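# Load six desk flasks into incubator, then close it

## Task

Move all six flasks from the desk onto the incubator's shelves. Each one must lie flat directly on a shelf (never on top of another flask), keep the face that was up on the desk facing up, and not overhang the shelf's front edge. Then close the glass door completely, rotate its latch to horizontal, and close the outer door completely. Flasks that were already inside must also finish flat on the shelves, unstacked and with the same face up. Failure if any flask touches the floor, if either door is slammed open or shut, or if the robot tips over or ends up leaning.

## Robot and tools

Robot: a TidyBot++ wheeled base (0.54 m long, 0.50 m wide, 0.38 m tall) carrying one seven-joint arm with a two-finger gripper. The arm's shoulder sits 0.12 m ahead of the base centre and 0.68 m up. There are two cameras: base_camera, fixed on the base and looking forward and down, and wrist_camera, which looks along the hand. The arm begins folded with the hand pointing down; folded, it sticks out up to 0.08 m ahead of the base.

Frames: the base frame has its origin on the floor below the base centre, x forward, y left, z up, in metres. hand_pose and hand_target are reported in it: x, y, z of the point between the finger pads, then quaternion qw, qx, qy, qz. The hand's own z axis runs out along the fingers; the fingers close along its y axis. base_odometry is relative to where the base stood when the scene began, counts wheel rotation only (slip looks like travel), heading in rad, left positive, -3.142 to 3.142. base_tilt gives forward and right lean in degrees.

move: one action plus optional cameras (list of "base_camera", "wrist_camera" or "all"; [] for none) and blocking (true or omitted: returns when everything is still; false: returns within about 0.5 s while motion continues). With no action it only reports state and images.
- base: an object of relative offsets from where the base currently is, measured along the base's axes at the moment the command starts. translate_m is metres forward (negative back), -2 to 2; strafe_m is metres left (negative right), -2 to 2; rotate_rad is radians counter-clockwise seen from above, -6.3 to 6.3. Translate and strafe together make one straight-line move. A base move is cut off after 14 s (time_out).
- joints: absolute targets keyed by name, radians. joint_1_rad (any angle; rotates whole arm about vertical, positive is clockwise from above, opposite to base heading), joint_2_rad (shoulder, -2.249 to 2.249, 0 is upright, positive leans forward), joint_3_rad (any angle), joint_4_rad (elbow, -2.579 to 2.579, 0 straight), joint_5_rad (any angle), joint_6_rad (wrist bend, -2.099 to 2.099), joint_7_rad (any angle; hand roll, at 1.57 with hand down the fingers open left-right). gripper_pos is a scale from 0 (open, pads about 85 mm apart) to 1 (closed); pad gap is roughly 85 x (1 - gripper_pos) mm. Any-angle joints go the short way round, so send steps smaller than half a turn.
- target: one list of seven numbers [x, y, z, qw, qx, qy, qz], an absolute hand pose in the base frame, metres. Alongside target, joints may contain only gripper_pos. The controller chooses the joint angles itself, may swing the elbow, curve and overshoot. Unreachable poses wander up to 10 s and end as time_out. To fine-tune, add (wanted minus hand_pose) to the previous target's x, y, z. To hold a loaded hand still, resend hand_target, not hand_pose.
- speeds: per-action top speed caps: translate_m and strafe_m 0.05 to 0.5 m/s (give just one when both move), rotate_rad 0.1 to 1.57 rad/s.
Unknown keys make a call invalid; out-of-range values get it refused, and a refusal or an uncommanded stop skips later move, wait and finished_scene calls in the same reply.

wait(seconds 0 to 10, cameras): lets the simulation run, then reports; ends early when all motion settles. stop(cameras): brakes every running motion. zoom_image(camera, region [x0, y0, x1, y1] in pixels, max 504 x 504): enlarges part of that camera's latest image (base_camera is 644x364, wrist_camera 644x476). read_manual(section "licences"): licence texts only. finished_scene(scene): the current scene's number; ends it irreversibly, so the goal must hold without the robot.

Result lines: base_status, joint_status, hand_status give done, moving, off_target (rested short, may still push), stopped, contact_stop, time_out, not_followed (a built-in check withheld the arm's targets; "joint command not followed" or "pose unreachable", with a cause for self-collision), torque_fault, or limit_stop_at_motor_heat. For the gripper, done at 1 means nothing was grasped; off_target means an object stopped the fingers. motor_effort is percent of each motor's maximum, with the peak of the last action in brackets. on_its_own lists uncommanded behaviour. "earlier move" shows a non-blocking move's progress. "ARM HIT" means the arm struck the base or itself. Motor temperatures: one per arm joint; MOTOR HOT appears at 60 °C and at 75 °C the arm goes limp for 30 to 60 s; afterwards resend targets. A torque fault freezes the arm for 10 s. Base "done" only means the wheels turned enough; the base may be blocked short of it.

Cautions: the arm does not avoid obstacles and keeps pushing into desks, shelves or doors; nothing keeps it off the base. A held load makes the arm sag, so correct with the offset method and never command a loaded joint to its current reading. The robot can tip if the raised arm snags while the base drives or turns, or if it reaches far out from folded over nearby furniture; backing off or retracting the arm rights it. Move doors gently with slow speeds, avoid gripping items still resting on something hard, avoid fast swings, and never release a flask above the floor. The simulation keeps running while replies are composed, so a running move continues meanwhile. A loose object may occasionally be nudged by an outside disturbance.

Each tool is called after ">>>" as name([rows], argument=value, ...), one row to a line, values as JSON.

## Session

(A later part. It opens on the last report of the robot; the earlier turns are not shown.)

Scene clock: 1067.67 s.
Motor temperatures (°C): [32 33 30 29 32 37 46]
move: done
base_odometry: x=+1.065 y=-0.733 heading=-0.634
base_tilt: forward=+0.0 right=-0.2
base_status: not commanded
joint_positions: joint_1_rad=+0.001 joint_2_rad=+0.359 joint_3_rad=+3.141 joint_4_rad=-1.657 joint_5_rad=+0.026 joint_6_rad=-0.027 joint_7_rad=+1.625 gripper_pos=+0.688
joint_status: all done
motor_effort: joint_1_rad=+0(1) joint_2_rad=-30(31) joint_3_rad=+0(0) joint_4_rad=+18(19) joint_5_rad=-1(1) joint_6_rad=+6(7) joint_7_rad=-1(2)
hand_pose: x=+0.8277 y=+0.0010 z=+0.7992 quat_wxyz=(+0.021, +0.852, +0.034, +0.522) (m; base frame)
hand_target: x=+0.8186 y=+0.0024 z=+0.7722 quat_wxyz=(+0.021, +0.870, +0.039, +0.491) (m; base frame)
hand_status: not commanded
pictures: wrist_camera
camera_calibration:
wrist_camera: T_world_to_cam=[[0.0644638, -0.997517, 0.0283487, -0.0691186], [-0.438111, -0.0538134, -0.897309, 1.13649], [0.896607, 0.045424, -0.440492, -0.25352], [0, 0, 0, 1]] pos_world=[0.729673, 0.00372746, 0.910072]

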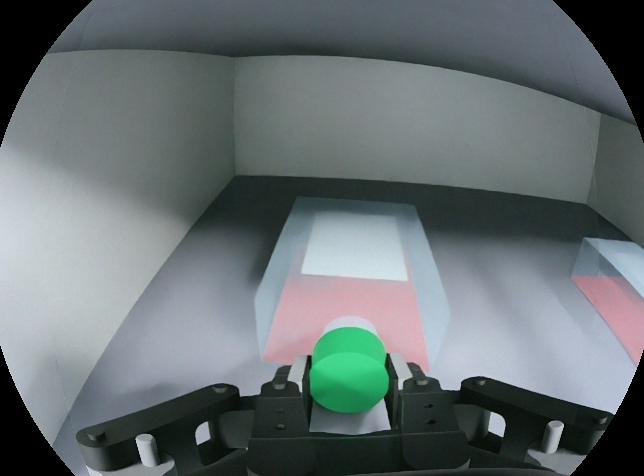

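>>> move(joints={"joint_2_rad":0.39,"joint_6_rad":-0.10}, cameras=[])

>>> move(joints={"joint_2_rad":0.41,"joint_6_rad":-0.10}, cameras=["wrist_camera"])

Scene clock: 1074.50 s.
Motor temperatures (°C): [32 33 30 29 32 37 46]
move: done
base_odometry: x=+1.065 y=-0.733 heading=-0.634
base_tilt: forward=-0.1 right=-0.3
base_status: not commanded
joint_positions: joint_1_rad=+0.001 joint_2_rad=+0.359 joint_3_rad=+3.141 joint_4_rad=-1.655 joint_5_rad=+0.026 joint_6_rad=-0.031 joint_7_rad=+1.625 gripper_pos=+0.688
joint_status: all done
motor_effort: joint_1_rad=+1(1) joint_2_rad=-29(31) joint_3_rad=+1(1) joint_4_rad=+17(19) joint_5_rad=-1(1) joint_6_rad=+5(6) joint_7_rad=-1(2)
hand_pose: x=+0.8277 y=+0.0010 z=+0.7990 quat_wxyz=(+0.021, +0.853, +0.034, +0.521) (m; base frame)
hand_target: x=+0.8168 y=+0.0023 z=+0.7530 quat_wxyz=(+0.020, +0.880, +0.040, +0.473) (m; base frame)
hand_status: not commanded
pictures: none
No camera images: "cameras" was empty.

Scene clock: 1075.07 s.
Motor temperatures (°C): [32 33 30 29 32 37 46]
move: off_target
base_odometry: x=+1.065 y=-0.733 heading=-0.634
base_tilt: forward=-0.1 right=-0.3
base_status: not commanded
joint_positions: joint_1_rad=+0.001 joint_2_rad=+0.359 joint_3_rad=+3.141 joint_4_rad=-1.655 joint_5_rad=+0.026 joint_6_rad=-0.031 joint_7_rad=+1.625 gripper_pos=+0.688
joint_status: joint_2_rad off_target (ended at +0.359, target +0.410); the others done
motor_effort: joint_1_rad=+1(1) joint_2_rad=-27(30) joint_3_rad=+1(1) joint_4_rad=+16(17) joint_5_rad=-1(1) joint_6_rad=+4(6) joint_7_rad=-1(1)
hand_pose: x=+0.8278 y=+0.0010 z=+0.7988 quat_wxyz=(+0.021, +0.853, +0.034, +0.521) (m; base frame)
hand_target: x=+0.8181 y=+0.0023 z=+0.7390 quat_wxyz=(+0.020, +0.885, +0.040, +0.464) (m; base frame)
hand_status: not commanded
pictures: wrist_camera
camera_calibration:
wrist_camera: T_world_to_cam=[[0.0644558, -0.997522, 0.0282103, -0.0690099], [-0.440644, -0.0538138, -0.896067, 1.13731], [0.895365, 0.045326, -0.443021, -0.250714], [0, 0, 0, 1]] pos_world=[0.730076, 0.00372768, 0.909978]

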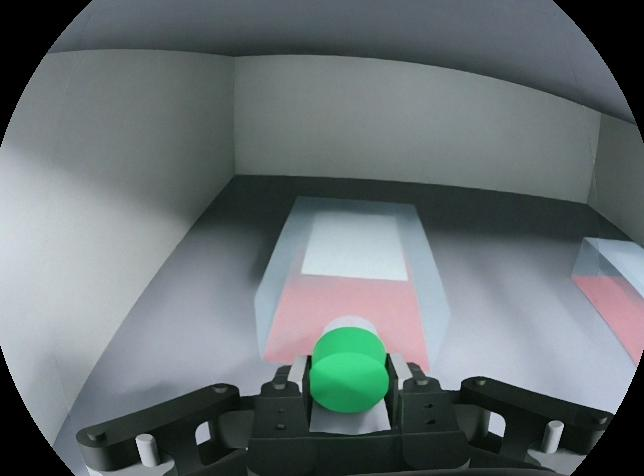

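>>> move(joints={"joint_2_rad":0.38,"joint_6_rad":-0.13}, cameras=[])

>>> move(joints={"gripper_pos":0.62}, cameras=["wrist_camera"])

Scene clock: 1085.60 s.
Motor temperatures (°C): [32 33 30 29 32 37 46]
move: done
base_odometry: x=+1.065 y=-0.733 heading=-0.634
base_tilt: forward=-0.1 right=-0.2
base_status: not commanded
joint_positions: joint_1_rad=+0.001 joint_2_rad=+0.357 joint_3_rad=+3.141 joint_4_rad=-1.650 joint_5_rad=+0.026 joint_6_rad=-0.047 joint_7_rad=+1.625 gripper_pos=+0.688
joint_status: all done
motor_effort: joint_1_rad=+1(2) joint_2_rad=-27(29) joint_3_rad=+1(1) joint_4_rad=+16(16) joint_5_rad=-1(1) joint_6_rad=+2(4) joint_7_rad=+0(1)
hand_pose: x=+0.8267 y=+0.0008 z=+0.7990 quat_wxyz=(+0.021, +0.855, +0.034, +0.517) (m; base frame)
hand_target: x=+0.8109 y=+0.0023 z=+0.7522 quat_wxyz=(+0.020, +0.885, +0.040, +0.464) (m; base frame)
hand_status: not commanded
pictures: none
No camera images: "cameras" was empty.

Scene clock: 1086.23 s.
Motor temperatures (°C): [32 33 30 29 32 37 46]
move: done
base_odometry: x=+1.065 y=-0.733 heading=-0.634
base_tilt: forward=-0.1 right=-0.2
base_status: not commanded
joint_positions: joint_1_rad=+0.001 joint_2_rad=+0.357 joint_3_rad=+3.141 joint_4_rad=-1.649 joint_5_rad=+0.026 joint_6_rad=-0.054 joint_7_rad=+1.625 gripper_pos=+0.620
joint_status: all done
motor_effort: joint_1_rad=-1(2) joint_2_rad=-27(31) joint_3_rad=+0(2) joint_4_rad=+16(20) joint_5_rad=+0(1) joint_6_rad=+4(7) joint_7_rad=+0(2)
hand_pose: x=+0.8257 y=+0.0003 z=+0.7973 quat_wxyz=(+0.022, +0.857, +0.034, +0.514) (m; base frame)
hand_target: x=+0.8109 y=+0.0023 z=+0.7522 quat_wxyz=(+0.020, +0.885, +0.040, +0.464) (m; base frame)
hand_status: not commanded
pictures: wrist_camera
camera_calibration:
wrist_camera: T_world_to_cam=[[0.0636213, -0.997591, 0.0276646, -0.0683731], [-0.454026, -0.0536191, -0.889374, 1.14072], [0.888714, 0.0440226, -0.456344, -0.233395], [0, 0, 0, 1]] pos_world=[0.729687, 0.00323058, 0.909908]

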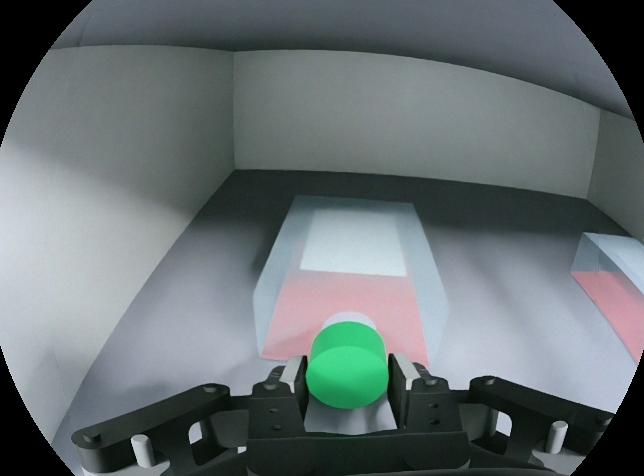

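>>> move(joints={"gripper_pos":0.45}, cameras=[])

>>> move(base={"translate_m":-0.15}, speeds={"translate_m":0.25}, cameras=["wrist_camera"])

>>> move(base={"translate_m":-0.5}, joints={"joint_2_rad":0.13,"joint_4_rad":-1.665,"joint_6_rad":-0.2,"gripper_pos":0.4}, cameras=["wrist_camera"])

Scene clock: 1096.90 s.
Motor temperatures (°C): [32 33 30 29 32 37 46]
move: done
base_odometry: x=+1.065 y=-0.733 heading=-0.634
base_tilt: forward=-0.1 right=-0.1
base_status: not commanded
joint_positions: joint_1_rad=+0.002 joint_2_rad=+0.357 joint_3_rad=+3.146 joint_4_rad=-1.649 joint_5_rad=+0.026 joint_6_rad=-0.055 joint_7_rad=+1.625 gripper_pos=+0.450
joint_status: all done
motor_effort: joint_1_rad=-3(4) joint_2_rad=-28(29) joint_3_rad=-3(3) joint_4_rad=+16(17) joint_5_rad=+0(1) joint_6_rad=+5(5) joint_7_rad=+0(1)
hand_pose: x=+0.8256 y=-0.0034 z=+0.7970 quat_wxyz=(+0.024, +0.857, +0.032, +0.514) (m; base frame)
hand_target: x=+0.8109 y=+0.0023 z=+0.7522 quat_wxyz=(+0.020, +0.885, +0.040, +0.464) (m; base frame)
hand_status: not commanded
pictures: none
No camera images: "cameras" was empty.

Scene clock: 1098.30 s.
Motor temperatures (°C): [32 33 30 29 32 37 46]
move: done
base_odometry: x=+0.945 y=-0.644 heading=-0.635
base_tilt: forward=+0.0 right=-0.3
base_status: done
joint_positions: joint_1_rad=+0.003 joint_2_rad=+0.369 joint_3_rad=+3.143 joint_4_rad=-1.673 joint_5_rad=+0.026 joint_6_rad=-0.100 joint_7_rad=+1.625 gripper_pos=+0.450
joint_status: not commanded
motor_effort: joint_1_rad=+0(5) joint_2_rad=-35(38) joint_3_rad=+0(4) joint_4_rad=+21(24) joint_5_rad=+0(1) joint_6_rad=+8(9) joint_7_rad=+0(2)
hand_pose: x=+0.8129 y=-0.0021 z=+0.7632 quat_wxyz=(+0.022, +0.877, +0.033, +0.479) (m; base frame)
hand_target: x=+0.8109 y=+0.0023 z=+0.7522 quat_wxyz=(+0.020, +0.885, +0.040, +0.464) (m; base frame)
hand_status: not commanded
pictures: wrist_camera
camera_calibration:
wrist_camera: T_world_to_cam=[[0.0616843, -0.997823, 0.0233368, -0.0640845], [-0.525541, -0.0523482, -0.849156, 1.13192], [0.848529, 0.0401152, -0.527626, -0.150316], [0, 0, 0, 1]] pos_world=[0.726373, 0.00133918, 0.883366]

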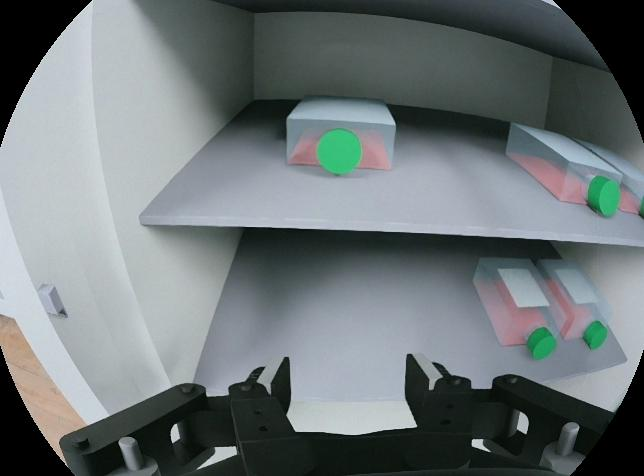

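Scene clock: 1100.50 s.
Motor temperatures (°C): [32 33 30 29 32 37 46]
move: done
base_odometry: x=+0.542 y=-0.347 heading=-0.635
base_tilt: forward=-0.1 right=-0.2
base_status: done
joint_positions: joint_1_rad=+0.003 joint_2_rad=+0.139 joint_3_rad=+3.143 joint_4_rad=-1.672 joint_5_rad=+0.026 joint_6_rad=-0.162 joint_7_rad=+1.625 gripper_pos=+0.400
joint_status: all done
motor_effort: joint_1_rad=+0(3) joint_2_rad=-27(39) joint_3_rad=+0(2) joint_4_rad=+23(24) joint_5_rad=+0(1) joint_6_rad=+9(10) joint_7_rad=-1(1)
hand_pose: x=+0.7691 y=-0.0023 z=+0.9018 quat_wxyz=(+0.025, +0.833, +0.031, +0.551) (m; base frame)
hand_target: x=+0.7637 y=+0.0023 z=+0.9010 quat_wxyz=(+0.024, +0.839, +0.038, +0.542) (m; base frame)
hand_status: not commanded
pictures: wrist_camera
camera_calibration:
wrist_camera: T_world_to_cam=[[0.0553813, -0.997879, 0.0342145, -0.0698163], [-0.375193, -0.0525542, -0.925456, 1.17971], [0.925291, 0.0384159, -0.377308, -0.234602], [0, 0, 0, 1]] pos_world=[0.663562, 0.00134309, 1.00564]

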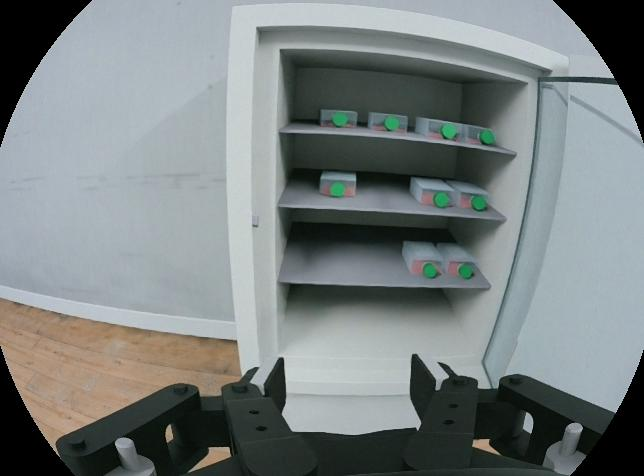

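>>> move(base={"translate_m":-0.915,"strafe_m":0.568,"rotate_rad":1.495}, speeds={"rotate_rad":0.9})

Scene clock: 1112.90 s.
Motor temperatures (°C): [32 33 30 29 32 37 46]
move: done
base_odometry: x=+0.142 y=+0.653 heading=+0.861
base_tilt: forward=-0.1 right=-0.2
base_status: done
joint_positions: joint_1_rad=+0.001 joint_2_rad=+0.139 joint_3_rad=+3.137 joint_4_rad=-1.672 joint_5_rad=+0.026 joint_6_rad=-0.162 joint_7_rad=+1.625 gripper_pos=+0.400
joint_status: not commanded
motor_effort: joint_1_rad=+0(5) joint_2_rad=-28(31) joint_3_rad=+0(5) joint_4_rad=+24(24) joint_5_rad=-1(1) joint_6_rad=+9(10) joint_7_rad=-1(2)
hand_pose: x=+0.7689 y=+0.0018 z=+0.9017 quat_wxyz=(+0.023, +0.834, +0.033, +0.551) (m; base frame)
hand_target: x=+0.7637 y=+0.0023 z=+0.9010 quat_wxyz=(+0.024, +0.839, +0.038, +0.542) (m; base frame)
hand_status: not commanded
pictures: base_camera, wrist_camera
camera_calibration:
wrist_camera: T_world_to_cam=[[0.0620027, -0.997517, 0.0334016, -0.0701077], [-0.375464, -0.0543193, -0.925244, 1.17974], [0.924761, 0.0448265, -0.3779, -0.233788], [0, 0, 0, 1]] pos_world=[0.663495, 0.00462891, 1.00554]

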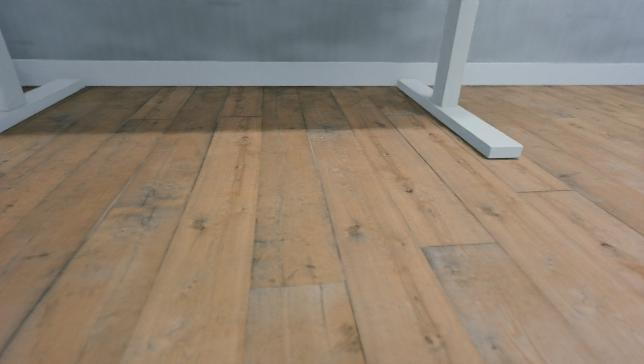

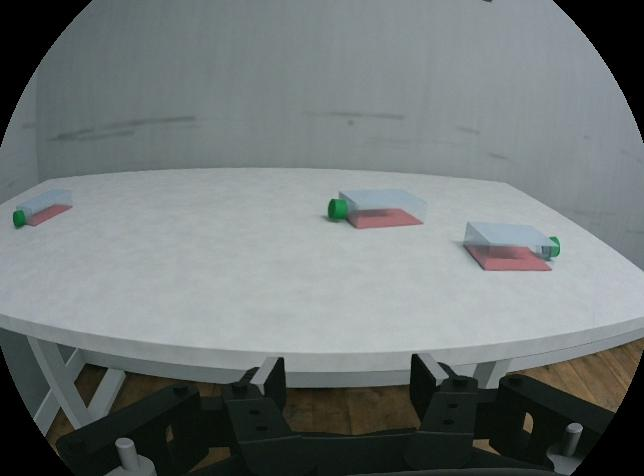

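>>> move(base={"strafe_m":0.73})

Scene clock: 1141.17 s.
Motor temperatures (°C): [32 33 30 29 32 37 46]
move: time_out
base_odometry: x=-0.332 y=+1.060 heading=+0.846
base_tilt: forward=+0.0 right=-0.2
base_status: strafe_m time_out (by the wheels' count: +0.625 of +0.730)
joint_positions: joint_1_rad=-0.006 joint_2_rad=+0.137 joint_3_rad=+3.139 joint_4_rad=-1.673 joint_5_rad=+0.025 joint_6_rad=-0.168 joint_7_rad=+1.625 gripper_pos=+0.400
joint_status: not commanded
motor_effort: joint_1_rad=+0(10) joint_2_rad=-26(39) joint_3_rad=+0(9) joint_4_rad=+23(26) joint_5_rad=-1(1) joint_6_rad=+9(10) joint_7_rad=+0(2)
hand_pose: x=+0.7677 y=+0.0055 z=+0.9008 quat_wxyz=(+0.021, +0.835, +0.035, +0.549) (m; base frame)
hand_target: x=+0.7637 y=+0.0023 z=+0.9010 quat_wxyz=(+0.024, +0.839, +0.038, +0.542) (m; base frame)
hand_status: not commanded
pictures: base_camera, wrist_camera
camera_calibration:
wrist_camera: T_world_to_cam=[[0.0673993, -0.997206, 0.0322253, -0.0693624], [-0.379218, -0.0554787, -0.923643, 1.18014], [0.92285, 0.0500325, -0.381897, -0.228121], [0, 0, 0, 1]] pos_world=[0.662726, 0.0077175, 1.00514]

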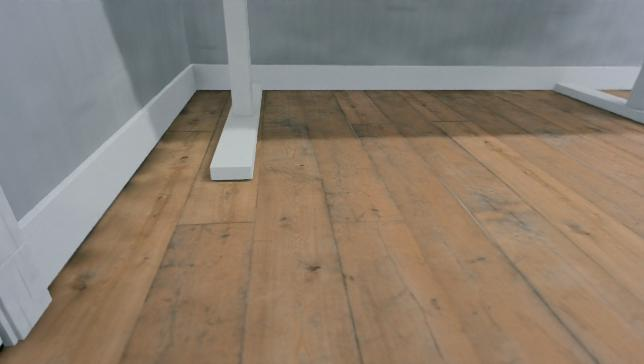

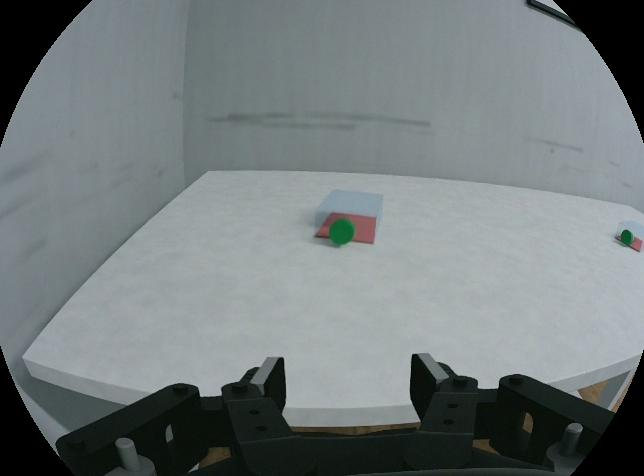

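>>> move(base={"strafe_m":-0.04}, cameras=[])

>>> move(base={"translate_m":0.24}, joints={"joint_2_rad":0.25,"joint_4_rad":-1.665,"joint_6_rad":-0.10})

Scene clock: 1161.03 s.
Motor temperatures (°C): [32 33 30 29 32 37 46]
move: done
base_odometry: x=-0.302 y=+1.034 heading=+0.846
base_tilt: forward=-0.1 right=-0.3
base_status: done
joint_positions: joint_1_rad=+0.004 joint_2_rad=+0.137 joint_3_rad=+3.144 joint_4_rad=-1.673 joint_5_rad=+0.025 joint_6_rad=-0.168 joint_7_rad=+1.625 gripper_pos=+0.400
joint_status: not commanded
motor_effort: joint_1_rad=+0(4) joint_2_rad=-27(28) joint_3_rad=+0(3) joint_4_rad=+23(24) joint_5_rad=+0(1) joint_6_rad=+8(9) joint_7_rad=+0(1)
hand_pose: x=+0.7678 y=-0.0036 z=+0.9008 quat_wxyz=(+0.025, +0.835, +0.030, +0.549) (m; base frame)
hand_target: x=+0.7637 y=+0.0023 z=+0.9010 quat_wxyz=(+0.024, +0.839, +0.038, +0.542) (m; base frame)
hand_status: not commanded
pictures: none
No camera images: "cameras" was empty.

Scene clock: 1162.67 s.
Motor temperatures (°C): [32 33 30 29 32 37 46]
move: done
base_odometry: x=-0.143 y=+1.214 heading=+0.846
base_tilt: forward=-0.1 right=-0.3
base_status: done
joint_positions: joint_1_rad=+0.003 joint_2_rad=+0.248 joint_3_rad=+3.143 joint_4_rad=-1.673 joint_5_rad=+0.025 joint_6_rad=-0.147 joint_7_rad=+1.625 gripper_pos=+0.400
joint_status: all done
motor_effort: joint_1_rad=+0(3) joint_2_rad=-30(34) joint_3_rad=+0(2) joint_4_rad=+23(25) joint_5_rad=+0(1) joint_6_rad=+9(10) joint_7_rad=+1(1)
hand_pose: x=+0.7912 y=-0.0030 z=+0.8331 quat_wxyz=(+0.023, +0.859, +0.031, +0.511) (m; base frame)
hand_target: x=+0.8001 y=+0.0023 z=+0.8496 quat_wxyz=(+0.023, +0.845, +0.038, +0.533) (m; base frame)
hand_status: not commanded
pictures: base_camera, wrist_camera
camera_calibration:
wrist_camera: T_world_to_cam=[[0.0571003, -0.997991, 0.0274437, -0.0651788], [-0.461586, -0.050764, -0.885642, 1.1596], [0.885256, 0.0379028, -0.463557, -0.177447], [0, 0, 0, 1]] pos_world=[0.696064, 0.000543918, 0.946525]

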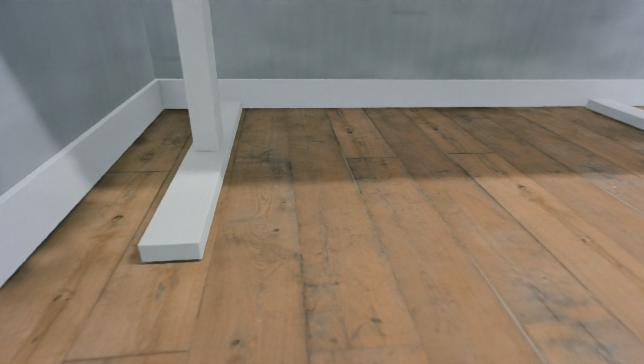

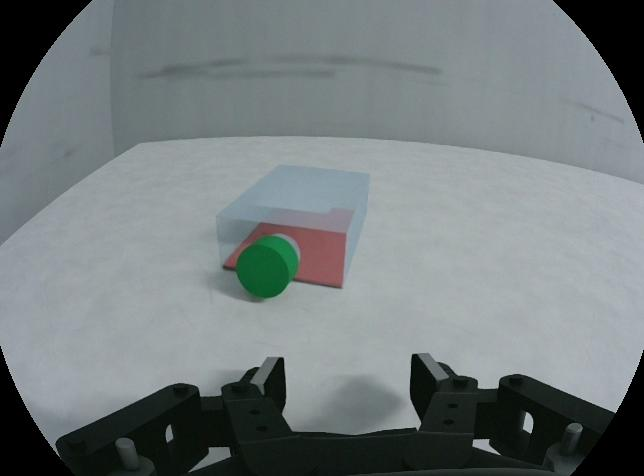

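>>> move(base={"strafe_m":0.105,"rotate_rad":-0.08}, speeds={"strafe_m":0.2})

Scene clock: 1185.27 s.
Motor temperatures (°C): [32 33 30 29 32 37 46]
move: time_out
base_odometry: x=-0.178 y=+1.244 heading=+0.778
base_tilt: forward=-0.1 right=-0.4
base_status: strafe_m time_out (by the wheels' count: +0.046 of +0.105); the other done
joint_positions: joint_1_rad=+0.001 joint_2_rad=+0.249 joint_3_rad=+3.140 joint_4_rad=-1.673 joint_5_rad=+0.025 joint_6_rad=-0.143 joint_7_rad=+1.625 gripper_pos=+0.400
joint_status: not commanded
motor_effort: joint_1_rad=+0(9) joint_2_rad=-31(35) joint_3_rad=+0(7) joint_4_rad=+23(27) joint_5_rad=-1(1) joint_6_rad=+8(10) joint_7_rad=-1(1)
hand_pose: x=+0.7918 y=+0.0002 z=+0.8337 quat_wxyz=(+0.022, +0.858, +0.033, +0.512) (m; base frame)
hand_target: x=+0.8001 y=+0.0023 z=+0.8496 quat_wxyz=(+0.023, +0.845, +0.038, +0.533) (m; base frame)
hand_status: not commanded
pictures: base_camera, wrist_camera
camera_calibration:
wrist_camera: T_world_to_cam=[[0.0621476, -0.997706, 0.0268253, -0.0654517], [-0.458847, -0.0524297, -0.886967, 1.1595], [0.886339, 0.0428142, -0.461053, -0.18084], [0, 0, 0, 1]] pos_world=[0.696386, 0.00323307, 0.946816]

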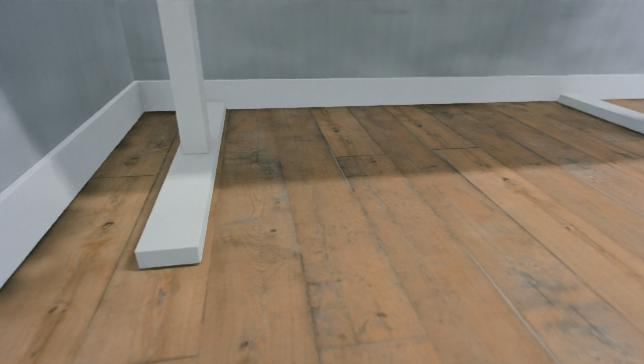

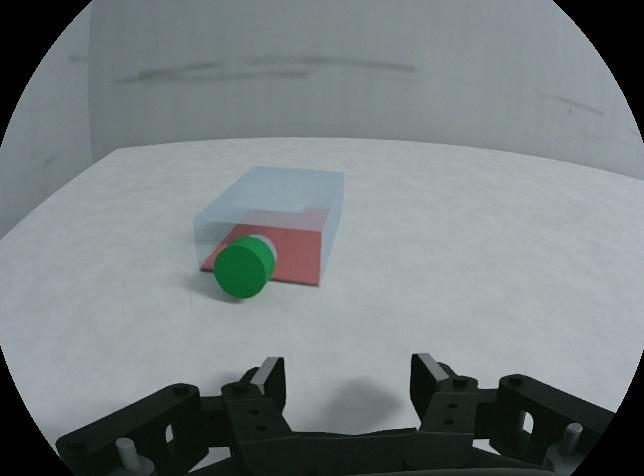

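>>> move(joints={"joint_1_rad":-0.075}, base={"translate_m":0.02}, cameras=["wrist_camera"])

Scene clock: 1193.83 s.
Motor temperatures (°C): [32 33 30 29 32 37 46]
move: done
base_odometry: x=-0.164 y=+1.258 heading=+0.778
base_tilt: forward=+0.0 right=-0.2
base_status: done
joint_positions: joint_1_rad=-0.063 joint_2_rad=+0.254 joint_3_rad=+3.138 joint_4_rad=-1.673 joint_5_rad=+0.025 joint_6_rad=-0.142 joint_7_rad=+1.625 gripper_pos=+0.400
joint_status: all done
motor_effort: joint_1_rad=+0(3) joint_2_rad=-31(36) joint_3_rad=+0(3) joint_4_rad=+22(25) joint_5_rad=+0(1) joint_6_rad=+8(9) joint_7_rad=+0(1)
hand_pose: x=+0.7912 y=+0.0448 z=+0.8308 quat_wxyz=(+0.004, +0.857, +0.061, +0.511) (m; base frame)
hand_target: x=+0.7980 y=+0.0534 z=+0.8496 quat_wxyz=(+0.003, +0.843, +0.070, +0.534) (m; base frame)
hand_status: not commanded
pictures: wrist_camera
camera_calibration:
wrist_camera: T_world_to_cam=[[0.128283, -0.991393, 0.0261261, -0.0728127], [-0.45763, -0.082546, -0.885303, 1.158], [0.87984, 0.101613, -0.46428, -0.178267], [0, 0, 0, 1]] pos_world=[0.696124, 0.0415168, 0.944321]

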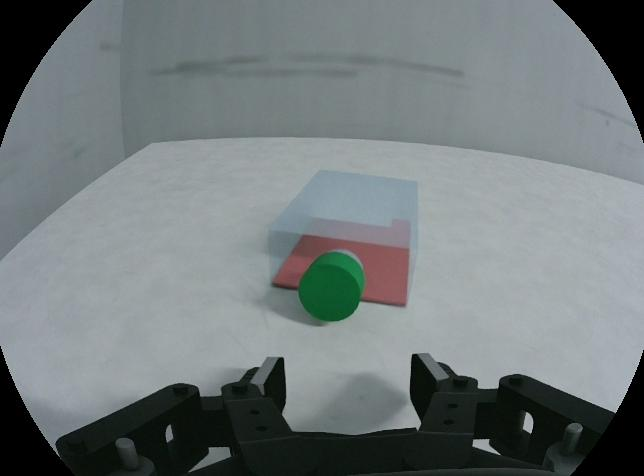

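>>> move(joints={"joint_1_rad":-0.087}, base={"translate_m":0.028}, cameras=["wrist_camera"])

Scene clock: 1200.47 s.
Motor temperatures (°C): [32 33 30 29 32 37 46]
move: done
base_odometry: x=-0.144 y=+1.278 heading=+0.779
base_tilt: forward=+0.0 right=-0.2
base_status: done
joint_positions: joint_1_rad=-0.070 joint_2_rad=+0.256 joint_3_rad=+3.138 joint_4_rad=-1.671 joint_5_rad=+0.025 joint_6_rad=-0.140 joint_7_rad=+1.625 gripper_pos=+0.400
joint_status: all done
motor_effort: joint_1_rad=+0(1) joint_2_rad=-31(35) joint_3_rad=+0(1) joint_4_rad=+23(24) joint_5_rad=-1(1) joint_6_rad=+9(9) joint_7_rad=+1(1)
hand_pose: x=+0.7920 y=+0.0499 z=+0.8309 quat_wxyz=(+0.003, +0.857, +0.065, +0.512) (m; base frame)
hand_target: x=+0.7973 y=+0.0615 z=+0.8496 quat_wxyz=(+0.000, +0.842, +0.075, +0.534) (m; base frame)
hand_status: not commanded
pictures: wrist_camera
camera_calibration:
wrist_camera: T_world_to_cam=[[0.135523, -0.990426, 0.0262598, -0.0738554], [-0.455404, -0.0858093, -0.88614, 1.15795], [0.879909, 0.108134, -0.462674, -0.181173], [0, 0, 0, 1]] pos_world=[0.696759, 0.0458052, 0.944217]

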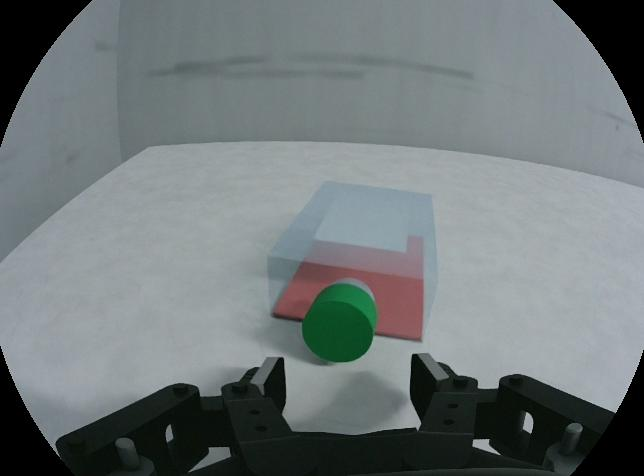

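>>> move(base={"translate_m":0.022}, cameras=["wrist_camera"])

>>> move(joints={"gripper_pos":0.57}, cameras=["wrist_camera"])

Scene clock: 1206.87 s.
Motor temperatures (°C): [32 33 30 29 32 37 46]
move: done
base_odometry: x=-0.129 y=+1.293 heading=+0.779
base_tilt: forward=-0.1 right=-0.2
base_status: done
joint_positions: joint_1_rad=-0.071 joint_2_rad=+0.257 joint_3_rad=+3.138 joint_4_rad=-1.670 joint_5_rad=+0.025 joint_6_rad=-0.138 joint_7_rad=+1.625 gripper_pos=+0.400
joint_status: not commanded
motor_effort: joint_1_rad=-1(2) joint_2_rad=-31(35) joint_3_rad=+0(2) joint_4_rad=+22(24) joint_5_rad=+0(1) joint_6_rad=+8(9) joint_7_rad=-1(1)
hand_pose: x=+0.7926 y=+0.0505 z=+0.8309 quat_wxyz=(+0.002, +0.856, +0.065, +0.512) (m; base frame)
hand_target: x=+0.7973 y=+0.0615 z=+0.8496 quat_wxyz=(+0.000, +0.842, +0.075, +0.534) (m; base frame)
hand_status: not commanded
pictures: wrist_camera
camera_calibration:
wrist_camera: T_world_to_cam=[[0.136291, -0.990322, 0.0261965, -0.0739051], [-0.454441, -0.0859949, -0.886616, 1.15782], [0.880289, 0.108933, -0.461763, -0.182924], [0, 0, 0, 1]] pos_world=[0.697262, 0.0463037, 0.944015]

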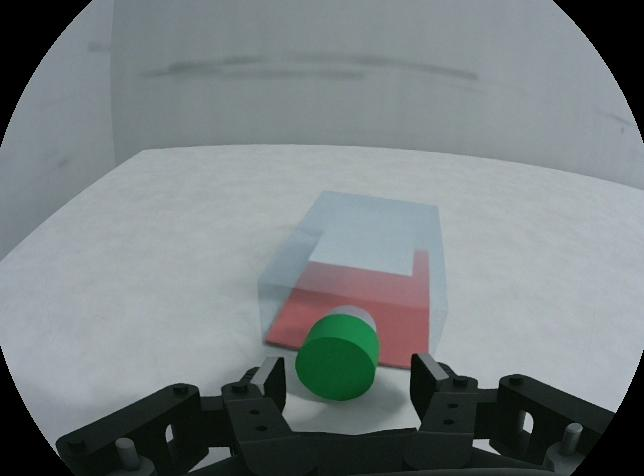

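Scene clock: 1207.47 s.
Motor temperatures (°C): [32 33 30 29 32 37 46]
move: done
base_odometry: x=-0.129 y=+1.293 heading=+0.779
base_tilt: forward=+0.0 right=-0.2
base_status: not commanded
joint_positions: joint_1_rad=-0.071 joint_2_rad=+0.257 joint_3_rad=+3.138 joint_4_rad=-1.670 joint_5_rad=+0.025 joint_6_rad=-0.137 joint_7_rad=+1.625 gripper_pos=+0.570
joint_status: all done
motor_effort: joint_1_rad=+0(1) joint_2_rad=-29(31) joint_3_rad=+0(1) joint_4_rad=+21(22) joint_5_rad=+0(1) joint_6_rad=+7(8) joint_7_rad=-1(1)
hand_pose: x=+0.7927 y=+0.0505 z=+0.8313 quat_wxyz=(+0.002, +0.856, +0.065, +0.513) (m; base frame)
hand_target: x=+0.7973 y=+0.0615 z=+0.8496 quat_wxyz=(+0.000, +0.842, +0.075, +0.534) (m; base frame)
hand_status: not commanded
pictures: wrist_camera
camera_calibration:
wrist_camera: T_world_to_cam=[[0.136358, -0.99031, 0.0263154, -0.0740725], [-0.453434, -0.0860082, -0.88713, 1.15787], [0.880797, 0.109035, -0.460768, -0.184085], [0, 0, 0, 1]] pos_world=[0.697261, 0.0463035, 0.944313]

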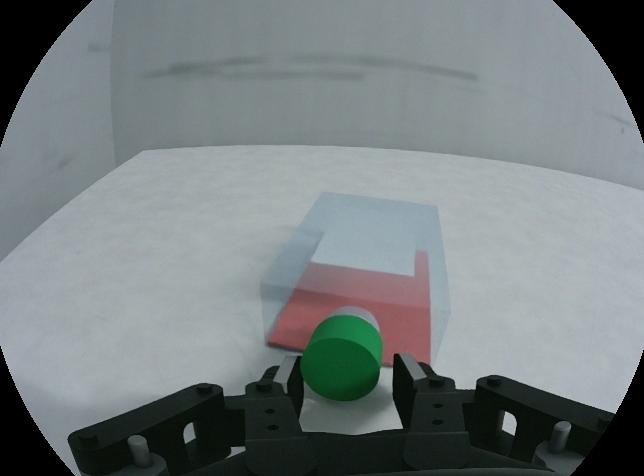

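>>> move(base={"translate_m":0.01}, joints={"joint_1_rad":-0.08}, cameras=[])

>>> move(joints={"gripper_pos":0.66}, cameras=["wrist_camera"])

>>> move(joints={"gripper_pos":0.85}, cameras=["wrist_camera"])

Scene clock: 1213.47 s.
Motor temperatures (°C): [32 33 30 29 32 37 46]
move: done
base_odometry: x=-0.122 y=+1.301 heading=+0.780
base_tilt: forward=+0.0 right=-0.3
base_status: done
joint_positions: joint_1_rad=-0.071 joint_2_rad=+0.257 joint_3_rad=+3.138 joint_4_rad=-1.671 joint_5_rad=+0.025 joint_6_rad=-0.136 joint_7_rad=+1.625 gripper_pos=+0.570
joint_status: all done
motor_effort: joint_1_rad=+0(3) joint_2_rad=-31(34) joint_3_rad=+0(2) joint_4_rad=+22(23) joint_5_rad=+0(1) joint_6_rad=+8(9) joint_7_rad=-1(1)
hand_pose: x=+0.7929 y=+0.0505 z=+0.8314 quat_wxyz=(+0.002, +0.856, +0.065, +0.513) (m; base frame)
hand_target: x=+0.7977 y=+0.0568 z=+0.8496 quat_wxyz=(+0.002, +0.842, +0.072, +0.534) (m; base frame)
hand_status: not commanded
pictures: none
No camera images: "cameras" was empty.

Scene clock: 1213.97 s.
Motor temperatures (°C): [32 33 30 29 32 37 46]
move: done
base_odometry: x=-0.122 y=+1.301 heading=+0.780
base_tilt: forward=-0.1 right=-0.2
base_status: not commanded
joint_positions: joint_1_rad=-0.071 joint_2_rad=+0.257 joint_3_rad=+3.138 joint_4_rad=-1.671 joint_5_rad=+0.025 joint_6_rad=-0.136 joint_7_rad=+1.625 gripper_pos=+0.653
joint_status: all done
motor_effort: joint_1_rad=+0(1) joint_2_rad=-29(30) joint_3_rad=-1(1) joint_4_rad=+21(22) joint_5_rad=-1(1) joint_6_rad=+7(9) joint_7_rad=-1(1)
hand_pose: x=+0.7929 y=+0.0505 z=+0.8315 quat_wxyz=(+0.002, +0.856, +0.065, +0.513) (m; base frame)
hand_target: x=+0.7977 y=+0.0568 z=+0.8496 quat_wxyz=(+0.002, +0.842, +0.072, +0.534) (m; base frame)
hand_status: not commanded
pictures: wrist_camera
camera_calibration:
wrist_camera: T_world_to_cam=[[0.136364, -0.990308, 0.0263519, -0.074031], [-0.452322, -0.0859059, -0.887708, 1.15787], [0.881368, 0.109132, -0.459653, -0.185548], [0, 0, 0, 1]] pos_world=[0.69736, 0.0464033, 0.94451]

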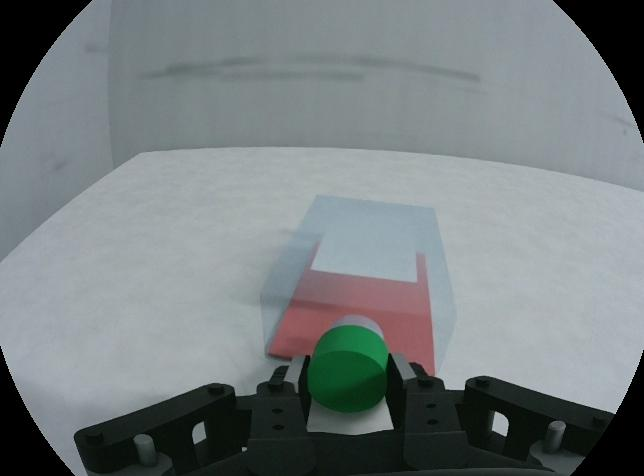

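Scene clock: 1214.57 s.
Motor temperatures (°C): [32 33 30 29 32 37 46]
move: off_target
base_odometry: x=-0.122 y=+1.301 heading=+0.780
base_tilt: forward=+0.0 right=-0.2
base_status: not commanded
joint_positions: joint_1_rad=-0.071 joint_2_rad=+0.257 joint_3_rad=+3.138 joint_4_rad=-1.671 joint_5_rad=+0.025 joint_6_rad=-0.136 joint_7_rad=+1.625 gripper_pos=+0.684
joint_status: gripper_pos off_target (ended at +0.684, target +0.850)
motor_effort: joint_1_rad=-1(1) joint_2_rad=-29(30) joint_3_rad=-1(1) joint_4_rad=+21(21) joint_5_rad=-1(1) joint_6_rad=+7(8) joint_7_rad=+0(1)
hand_pose: x=+0.7929 y=+0.0505 z=+0.8317 quat_wxyz=(+0.002, +0.856, +0.065, +0.513) (m; base frame)
hand_target: x=+0.7977 y=+0.0568 z=+0.8496 quat_wxyz=(+0.002, +0.842, +0.072, +0.534) (m; base frame)
hand_status: not commanded
pictures: wrist_camera
camera_calibration:
wrist_camera: T_world_to_cam=[[0.136361, -0.990308, 0.0263933, -0.0740571], [-0.452043, -0.0859072, -0.88785, 1.15785], [0.881511, 0.109137, -0.459376, -0.185775], [0, 0, 0, 1]] pos_world=[0.697259, 0.0464033, 0.94461]

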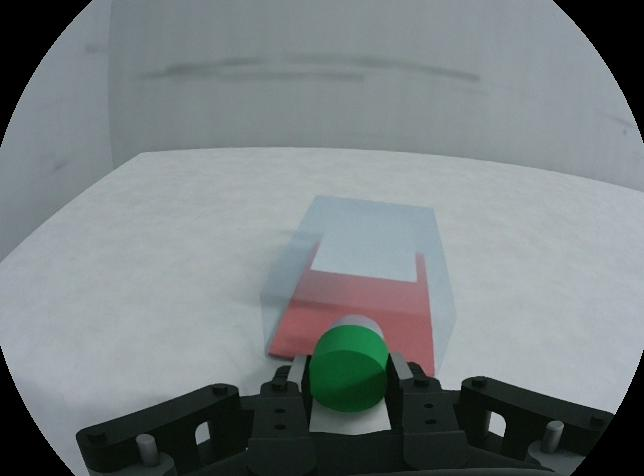

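>>> move(joints={"joint_1_rad":0,"joint_2_rad":0.13,"joint_6_rad":-0.2}, cameras=[])

>>> move(base={"translate_m":-0.4,"strafe_m":-0.4}, cameras=["wrist_camera"])

Scene clock: 1228.50 s.
Motor temperatures (°C): [32 33 30 29 32 37 46]
move: done
base_odometry: x=-0.122 y=+1.301 heading=+0.780
base_tilt: forward=+0.0 right=-0.2
base_status: not commanded
joint_positions: joint_1_rad=-0.013 joint_2_rad=+0.152 joint_3_rad=+3.139 joint_4_rad=-1.674 joint_5_rad=+0.025 joint_6_rad=-0.175 joint_7_rad=+1.625 gripper_pos=+0.684
joint_status: all done
motor_effort: joint_1_rad=+0(2) joint_2_rad=-29(35) joint_3_rad=+0(1) joint_4_rad=+24(25) joint_5_rad=+0(1) joint_6_rad=+9(11) joint_7_rad=+0(1)
hand_pose: x=+0.7697 y=+0.0100 z=+0.8890 quat_wxyz=(+0.019, +0.841, +0.039, +0.540) (m; base frame)
hand_target: x=+0.7637 y=+0.0023 z=+0.9010 quat_wxyz=(+0.024, +0.839, +0.038, +0.542) (m; base frame)
hand_status: not commanded
pictures: none
No camera images: "cameras" was empty.

Scene clock: 1231.00 s.
Motor temperatures (°C): [32 33 30 29 32 37 46]
move: done
base_odometry: x=-0.125 y=+0.735 heading=+0.780
base_tilt: forward=-0.1 right=-0.1
base_status: done
joint_positions: joint_1_rad=-0.011 joint_2_rad=+0.151 joint_3_rad=+3.138 joint_4_rad=-1.674 joint_5_rad=+0.025 joint_6_rad=-0.175 joint_7_rad=+1.625 gripper_pos=+0.684
joint_status: not commanded
motor_effort: joint_1_rad=+0(3) joint_2_rad=-28(32) joint_3_rad=+0(3) joint_4_rad=+24(25) joint_5_rad=+0(1) joint_6_rad=+9(10) joint_7_rad=-1(1)
hand_pose: x=+0.7695 y=+0.0092 z=+0.8895 quat_wxyz=(+0.019, +0.841, +0.038, +0.540) (m; base frame)
hand_target: x=+0.7637 y=+0.0023 z=+0.9010 quat_wxyz=(+0.024, +0.839, +0.038, +0.542) (m; base frame)
hand_status: not commanded
pictures: wrist_camera
camera_calibration:
wrist_camera: T_world_to_cam=[[0.0735386, -0.996812, 0.0309483, -0.0690958], [-0.398984, -0.057847, -0.915131, 1.17825], [0.914004, 0.0549496, -0.401966, -0.209728], [0, 0, 0, 1]] pos_world=[0.666876, 0.0108071, 0.996088]

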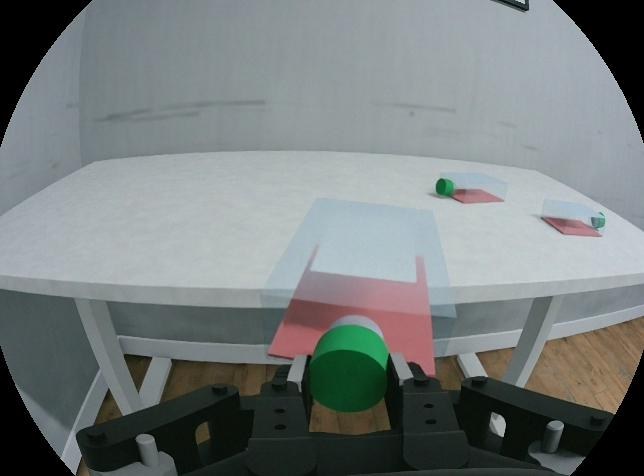

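>>> move(base={"translate_m":-0.38,"strafe_m":-1.362,"rotate_rad":-1.415}, speeds={"rotate_rad":0.9}, joints={"joint_1_rad":0.012}, cameras=["wrist_camera"])

Scene clock: 1249.63 s.
Motor temperatures (°C): [32 33 30 29 32 37 46]
move: done
base_odometry: x=+0.563 y=-0.501 heading=-0.636
base_tilt: forward=-0.1 right=-0.2
base_status: done
joint_positions: joint_1_rad=+0.010 joint_2_rad=+0.149 joint_3_rad=+3.138 joint_4_rad=-1.674 joint_5_rad=+0.025 joint_6_rad=-0.175 joint_7_rad=+1.625 gripper_pos=+0.684
joint_status: all done
motor_effort: joint_1_rad=+0(5) joint_2_rad=-29(33) joint_3_rad=+0(5) joint_4_rad=+24(25) joint_5_rad=-1(1) joint_6_rad=+10(10) joint_7_rad=+0(1)
hand_pose: x=+0.7691 y=-0.0043 z=+0.8909 quat_wxyz=(+0.025, +0.840, +0.029, +0.541) (m; base frame)
hand_target: x=+0.7637 y=-0.0054 z=+0.9010 quat_wxyz=(+0.027, +0.839, +0.033, +0.542) (m; base frame)
hand_status: not commanded
pictures: wrist_camera
camera_calibration:
wrist_camera: T_world_to_cam=[[0.0528058, -0.998121, 0.031067, -0.0667166], [-0.398207, -0.0495768, -0.915955, 1.17875], [0.915774, 0.0359966, -0.400077, -0.211144], [0, 0, 0, 1]] pos_world=[0.666271, -0.000551936, 0.997284]

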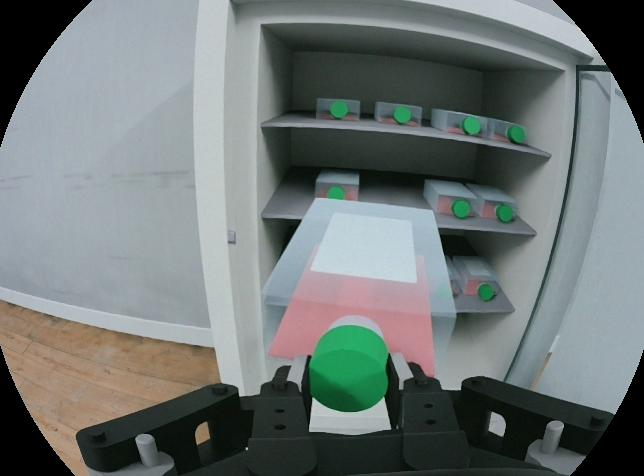

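>>> move(base={"strafe_m":-0.158,"translate_m":0.2,"rotate_rad":0.08}, speeds={"strafe_m":0.25}, joints={"joint_1_rad":0}, cameras=["wrist_camera"])

Scene clock: 1263.30 s.
Motor temperatures (°C): [32 33 30 29 32 37 46]
move: done
base_odometry: x=+0.630 y=-0.747 heading=-0.555
base_tilt: forward=-0.1 right=-0.2
base_status: done
joint_positions: joint_1_rad=-0.004 joint_2_rad=+0.148 joint_3_rad=+3.137 joint_4_rad=-1.674 joint_5_rad=+0.025 joint_6_rad=-0.175 joint_7_rad=+1.625 gripper_pos=+0.684
joint_status: all done
motor_effort: joint_1_rad=+0(4) joint_2_rad=-29(31) joint_3_rad=+0(4) joint_4_rad=+24(25) joint_5_rad=+0(1) joint_6_rad=+9(10) joint_7_rad=-1(1)
hand_pose: x=+0.7689 y=+0.0051 z=+0.8913 quat_wxyz=(+0.021, +0.840, +0.035, +0.541) (m; base frame)
hand_target: x=+0.7637 y=+0.0023 z=+0.9010 quat_wxyz=(+0.024, +0.839, +0.038, +0.542) (m; base frame)
hand_status: not commanded
pictures: wrist_camera
camera_calibration:
wrist_camera: T_world_to_cam=[[0.0673354, -0.997252, 0.0309062, -0.0682777], [-0.396755, -0.0551856, -0.916264, 1.17877], [0.915451, 0.0494348, -0.399381, -0.21155], [0, 0, 0, 1]] pos_world=[0.665943, 0.00741877, 0.997682]

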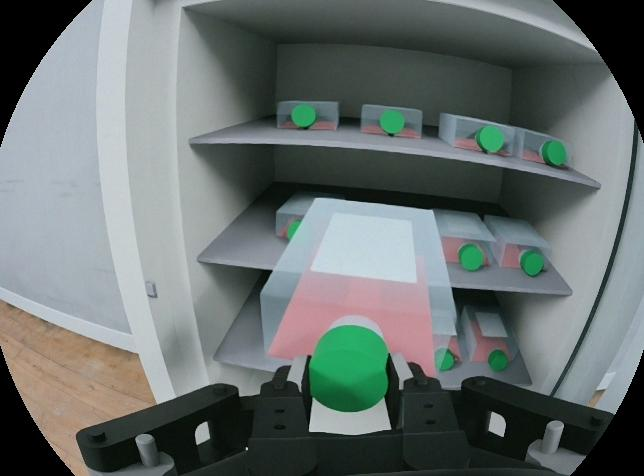

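>>> move(joints={"joint_2_rad":0.30,"joint_6_rad":-0.03}, cameras=[])

>>> move(base={"translate_m":0.14,"strafe_m":-0.029}, speeds={"translate_m":0.2}, cameras=["wrist_camera"])

Scene clock: 1285.47 s.
Motor temperatures (°C): [32 33 30 29 32 37 46]
move: done
base_odometry: x=+0.630 y=-0.747 heading=-0.555
base_tilt: forward=-0.1 right=-0.2
base_status: not commanded
joint_positions: joint_1_rad=-0.004 joint_2_rad=+0.303 joint_3_rad=+3.137 joint_4_rad=-1.674 joint_5_rad=+0.025 joint_6_rad=-0.091 joint_7_rad=+1.625 gripper_pos=+0.684
joint_status: all done
motor_effort: joint_1_rad=+0(1) joint_2_rad=-33(37) joint_3_rad=+0(1) joint_4_rad=+23(25) joint_5_rad=-1(1) joint_6_rad=+9(10) joint_7_rad=-1(1)
hand_pose: x=+0.8069 y=+0.0059 z=+0.8112 quat_wxyz=(+0.019, +0.858, +0.037, +0.511) (m; base frame)
hand_target: x=+0.8173 y=+0.0024 z=+0.8349 quat_wxyz=(+0.024, +0.839, +0.038, +0.542) (m; base frame)
hand_status: not commanded
pictures: none
No camera images: "cameras" was empty.

Scene clock: 1286.87 s.
Motor temperatures (°C): [32 33 30 29 32 37 46]
move: done
base_odometry: x=+0.734 y=-0.846 heading=-0.556
base_tilt: forward=-0.1 right=-0.2
base_status: done
joint_positions: joint_1_rad=-0.004 joint_2_rad=+0.304 joint_3_rad=+3.137 joint_4_rad=-1.674 joint_5_rad=+0.025 joint_6_rad=-0.088 joint_7_rad=+1.625 gripper_pos=+0.684
joint_status: not commanded
motor_effort: joint_1_rad=+0(6) joint_2_rad=-33(36) joint_3_rad=+0(4) joint_4_rad=+23(25) joint_5_rad=-1(1) joint_6_rad=+9(10) joint_7_rad=-1(1)
hand_pose: x=+0.8075 y=+0.0062 z=+0.8105 quat_wxyz=(+0.019, +0.858, +0.037, +0.512) (m; base frame)
hand_target: x=+0.8173 y=+0.0024 z=+0.8349 quat_wxyz=(+0.024, +0.839, +0.038, +0.542) (m; base frame)
hand_status: not commanded
pictures: wrist_camera
camera_calibration:
wrist_camera: T_world_to_cam=[[0.0715805, -0.997114, 0.0252951, -0.0662502], [-0.459413, -0.0554689, -0.886489, 1.14647], [0.885334, 0.0518344, -0.462058, -0.204089], [0, 0, 0, 1]] pos_world=[0.712134, 0.00811349, 0.923711]

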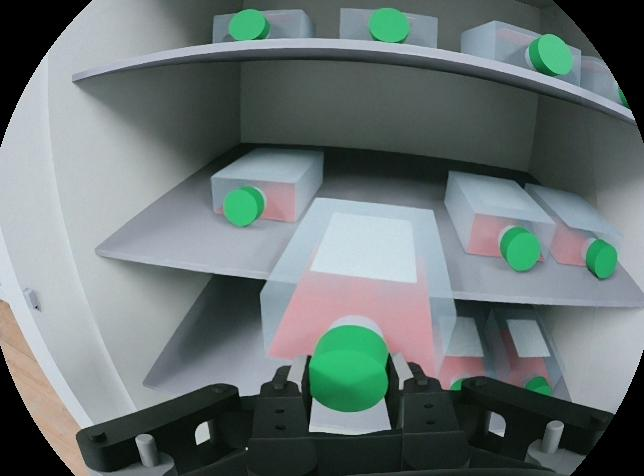

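>>> move(joints={"joint_2_rad":0.265,"joint_6_rad":-0.07}, cameras=[])

>>> move(base={"translate_m":0.08,"strafe_m":-0.021}, speeds={"translate_m":0.2}, cameras=["wrist_camera"])

Scene clock: 1302.17 s.
Motor temperatures (°C): [32 33 30 29 32 37 46]
move: done
base_odometry: x=+0.734 y=-0.846 heading=-0.556
base_tilt: forward=+0.0 right=-0.2
base_status: not commanded
joint_positions: joint_1_rad=-0.004 joint_2_rad=+0.293 joint_3_rad=+3.137 joint_4_rad=-1.674 joint_5_rad=+0.025 joint_6_rad=-0.088 joint_7_rad=+1.625 gripper_pos=+0.684
joint_status: all done
motor_effort: joint_1_rad=+0(1) joint_2_rad=-33(35) joint_3_rad=+0(0) joint_4_rad=+23(24) joint_5_rad=-1(1) joint_6_rad=+9(10) joint_7_rad=-1(2)
hand_pose: x=+0.8059 y=+0.0062 z=+0.8185 quat_wxyz=(+0.019, +0.855, +0.037, +0.517) (m; base frame)
hand_target: x=+0.8065 y=+0.0024 z=+0.8478 quat_wxyz=(+0.023, +0.841, +0.038, +0.540) (m; base frame)
hand_status: not commanded
pictures: none
No camera images: "cameras" was empty.

Scene clock: 1304.80 s.
Motor temperatures (°C): [32 33 30 29 32 37 46]
move: time_out
base_odometry: x=+0.755 y=-0.868 heading=-0.564
base_tilt: forward=-0.1 right=-0.2
base_status: translate_m time_out (by the wheels' count: +0.030 of +0.080); strafe_m time_out (by the wheels' count: -0.008 of -0.021)
joint_positions: joint_1_rad=-0.001 joint_2_rad=+0.287 joint_3_rad=+3.140 joint_4_rad=-1.674 joint_5_rad=+0.025 joint_6_rad=-0.086 joint_7_rad=+1.625 gripper_pos=+0.684
joint_status: not commanded
motor_effort: joint_1_rad=+0(11) joint_2_rad=-33(50) joint_3_rad=+0(8) joint_4_rad=+23(28) joint_5_rad=+0(1) joint_6_rad=+9(11) joint_7_rad=-1(1)
hand_pose: x=+0.8055 y=+0.0027 z=+0.8232 quat_wxyz=(+0.021, +0.853, +0.035, +0.520) (m; base frame)
hand_target: x=+0.8065 y=+0.0024 z=+0.8478 quat_wxyz=(+0.023, +0.841, +0.038, +0.540) (m; base frame)
hand_status: not commanded
pictures: wrist_camera
camera_calibration:
wrist_camera: T_world_to_cam=[[0.0658841, -0.997454, 0.0272866, -0.0669356], [-0.442178, -0.0536994, -0.895319, 1.15008], [0.894505, 0.0469218, -0.44459, -0.218037], [0, 0, 0, 1]] pos_world=[0.707985, 0.00522408, 0.934577]

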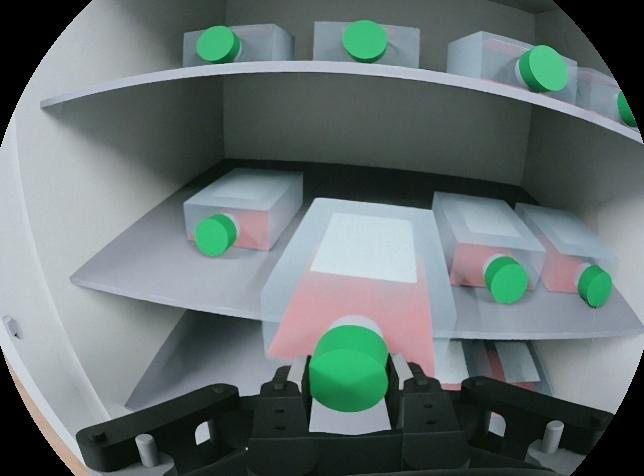

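>>> move(base={"translate_m":-0.06}, speeds={"translate_m":0.2}, cameras=[])

>>> move(joints={"joint_2_rad":0.19,"joint_6_rad":-0.17}, cameras=["base_camera","wrist_camera"])

Scene clock: 1314.07 s.
Motor temperatures (°C): [32 33 30 29 32 37 46]
move: done
base_odometry: x=+0.704 y=-0.836 heading=-0.564
base_tilt: forward=-0.1 right=-0.2
base_status: done
joint_positions: joint_1_rad=-0.001 joint_2_rad=+0.282 joint_3_rad=+3.139 joint_4_rad=-1.674 joint_5_rad=+0.025 joint_6_rad=-0.086 joint_7_rad=+1.625 gripper_pos=+0.684
joint_status: not commanded
motor_effort: joint_1_rad=+0(2) joint_2_rad=-33(37) joint_3_rad=+0(1) joint_4_rad=+23(25) joint_5_rad=-1(1) joint_6_rad=+9(10) joint_7_rad=-1(1)
hand_pose: x=+0.8046 y=+0.0030 z=+0.8266 quat_wxyz=(+0.021, +0.852, +0.035, +0.522) (m; base frame)
hand_target: x=+0.8065 y=+0.0024 z=+0.8478 quat_wxyz=(+0.023, +0.841, +0.038, +0.540) (m; base frame)
hand_status: not commanded
pictures: none
No camera images: "cameras" was empty.

Scene clock: 1315.00 s.
Motor temperatures (°C): [32 33 30 29 32 37 46]
move: done
base_odometry: x=+0.704 y=-0.836 heading=-0.564
base_tilt: forward=+0.0 right=-0.3
base_status: not commanded
joint_positions: joint_1_rad=-0.001 joint_2_rad=+0.215 joint_3_rad=+3.139 joint_4_rad=-1.674 joint_5_rad=+0.025 joint_6_rad=-0.143 joint_7_rad=+1.625 gripper_pos=+0.684
joint_status: all done
motor_effort: joint_1_rad=+0(1) joint_2_rad=-31(36) joint_3_rad=+0(0) joint_4_rad=+24(24) joint_5_rad=+0(1) joint_6_rad=+10(10) joint_7_rad=+0(1)
hand_pose: x=+0.7860 y=+0.0025 z=+0.8556 quat_wxyz=(+0.021, +0.850, +0.034, +0.526) (m; base frame)
hand_target: x=+0.7799 y=+0.0023 z=+0.8703 quat_wxyz=(+0.023, +0.847, +0.038, +0.529) (m; base frame)
hand_status: not commanded
pictures: base_camera, wrist_camera
camera_calibration:
wrist_camera: T_world_to_cam=[[0.064639, -0.997495, 0.0287397, -0.0669411], [-0.429552, -0.0538076, -0.901438, 1.16575], [0.900726, 0.0459229, -0.431953, -0.201933], [0, 0, 0, 1]] pos_world=[0.686964, 0.00522634, 0.965552]

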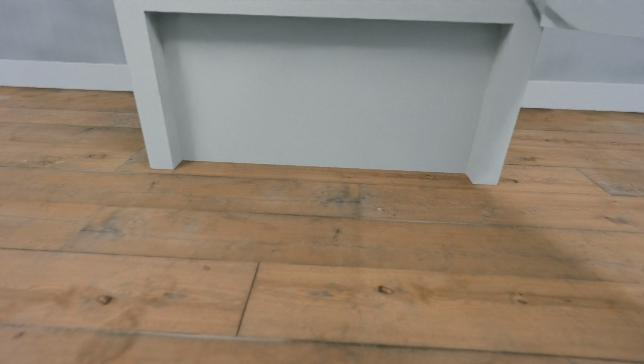

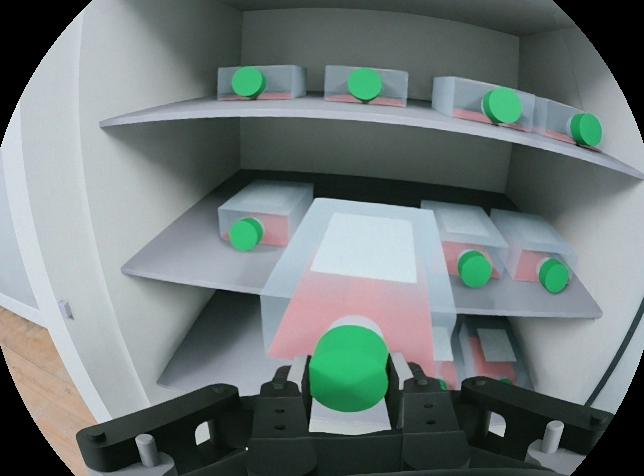

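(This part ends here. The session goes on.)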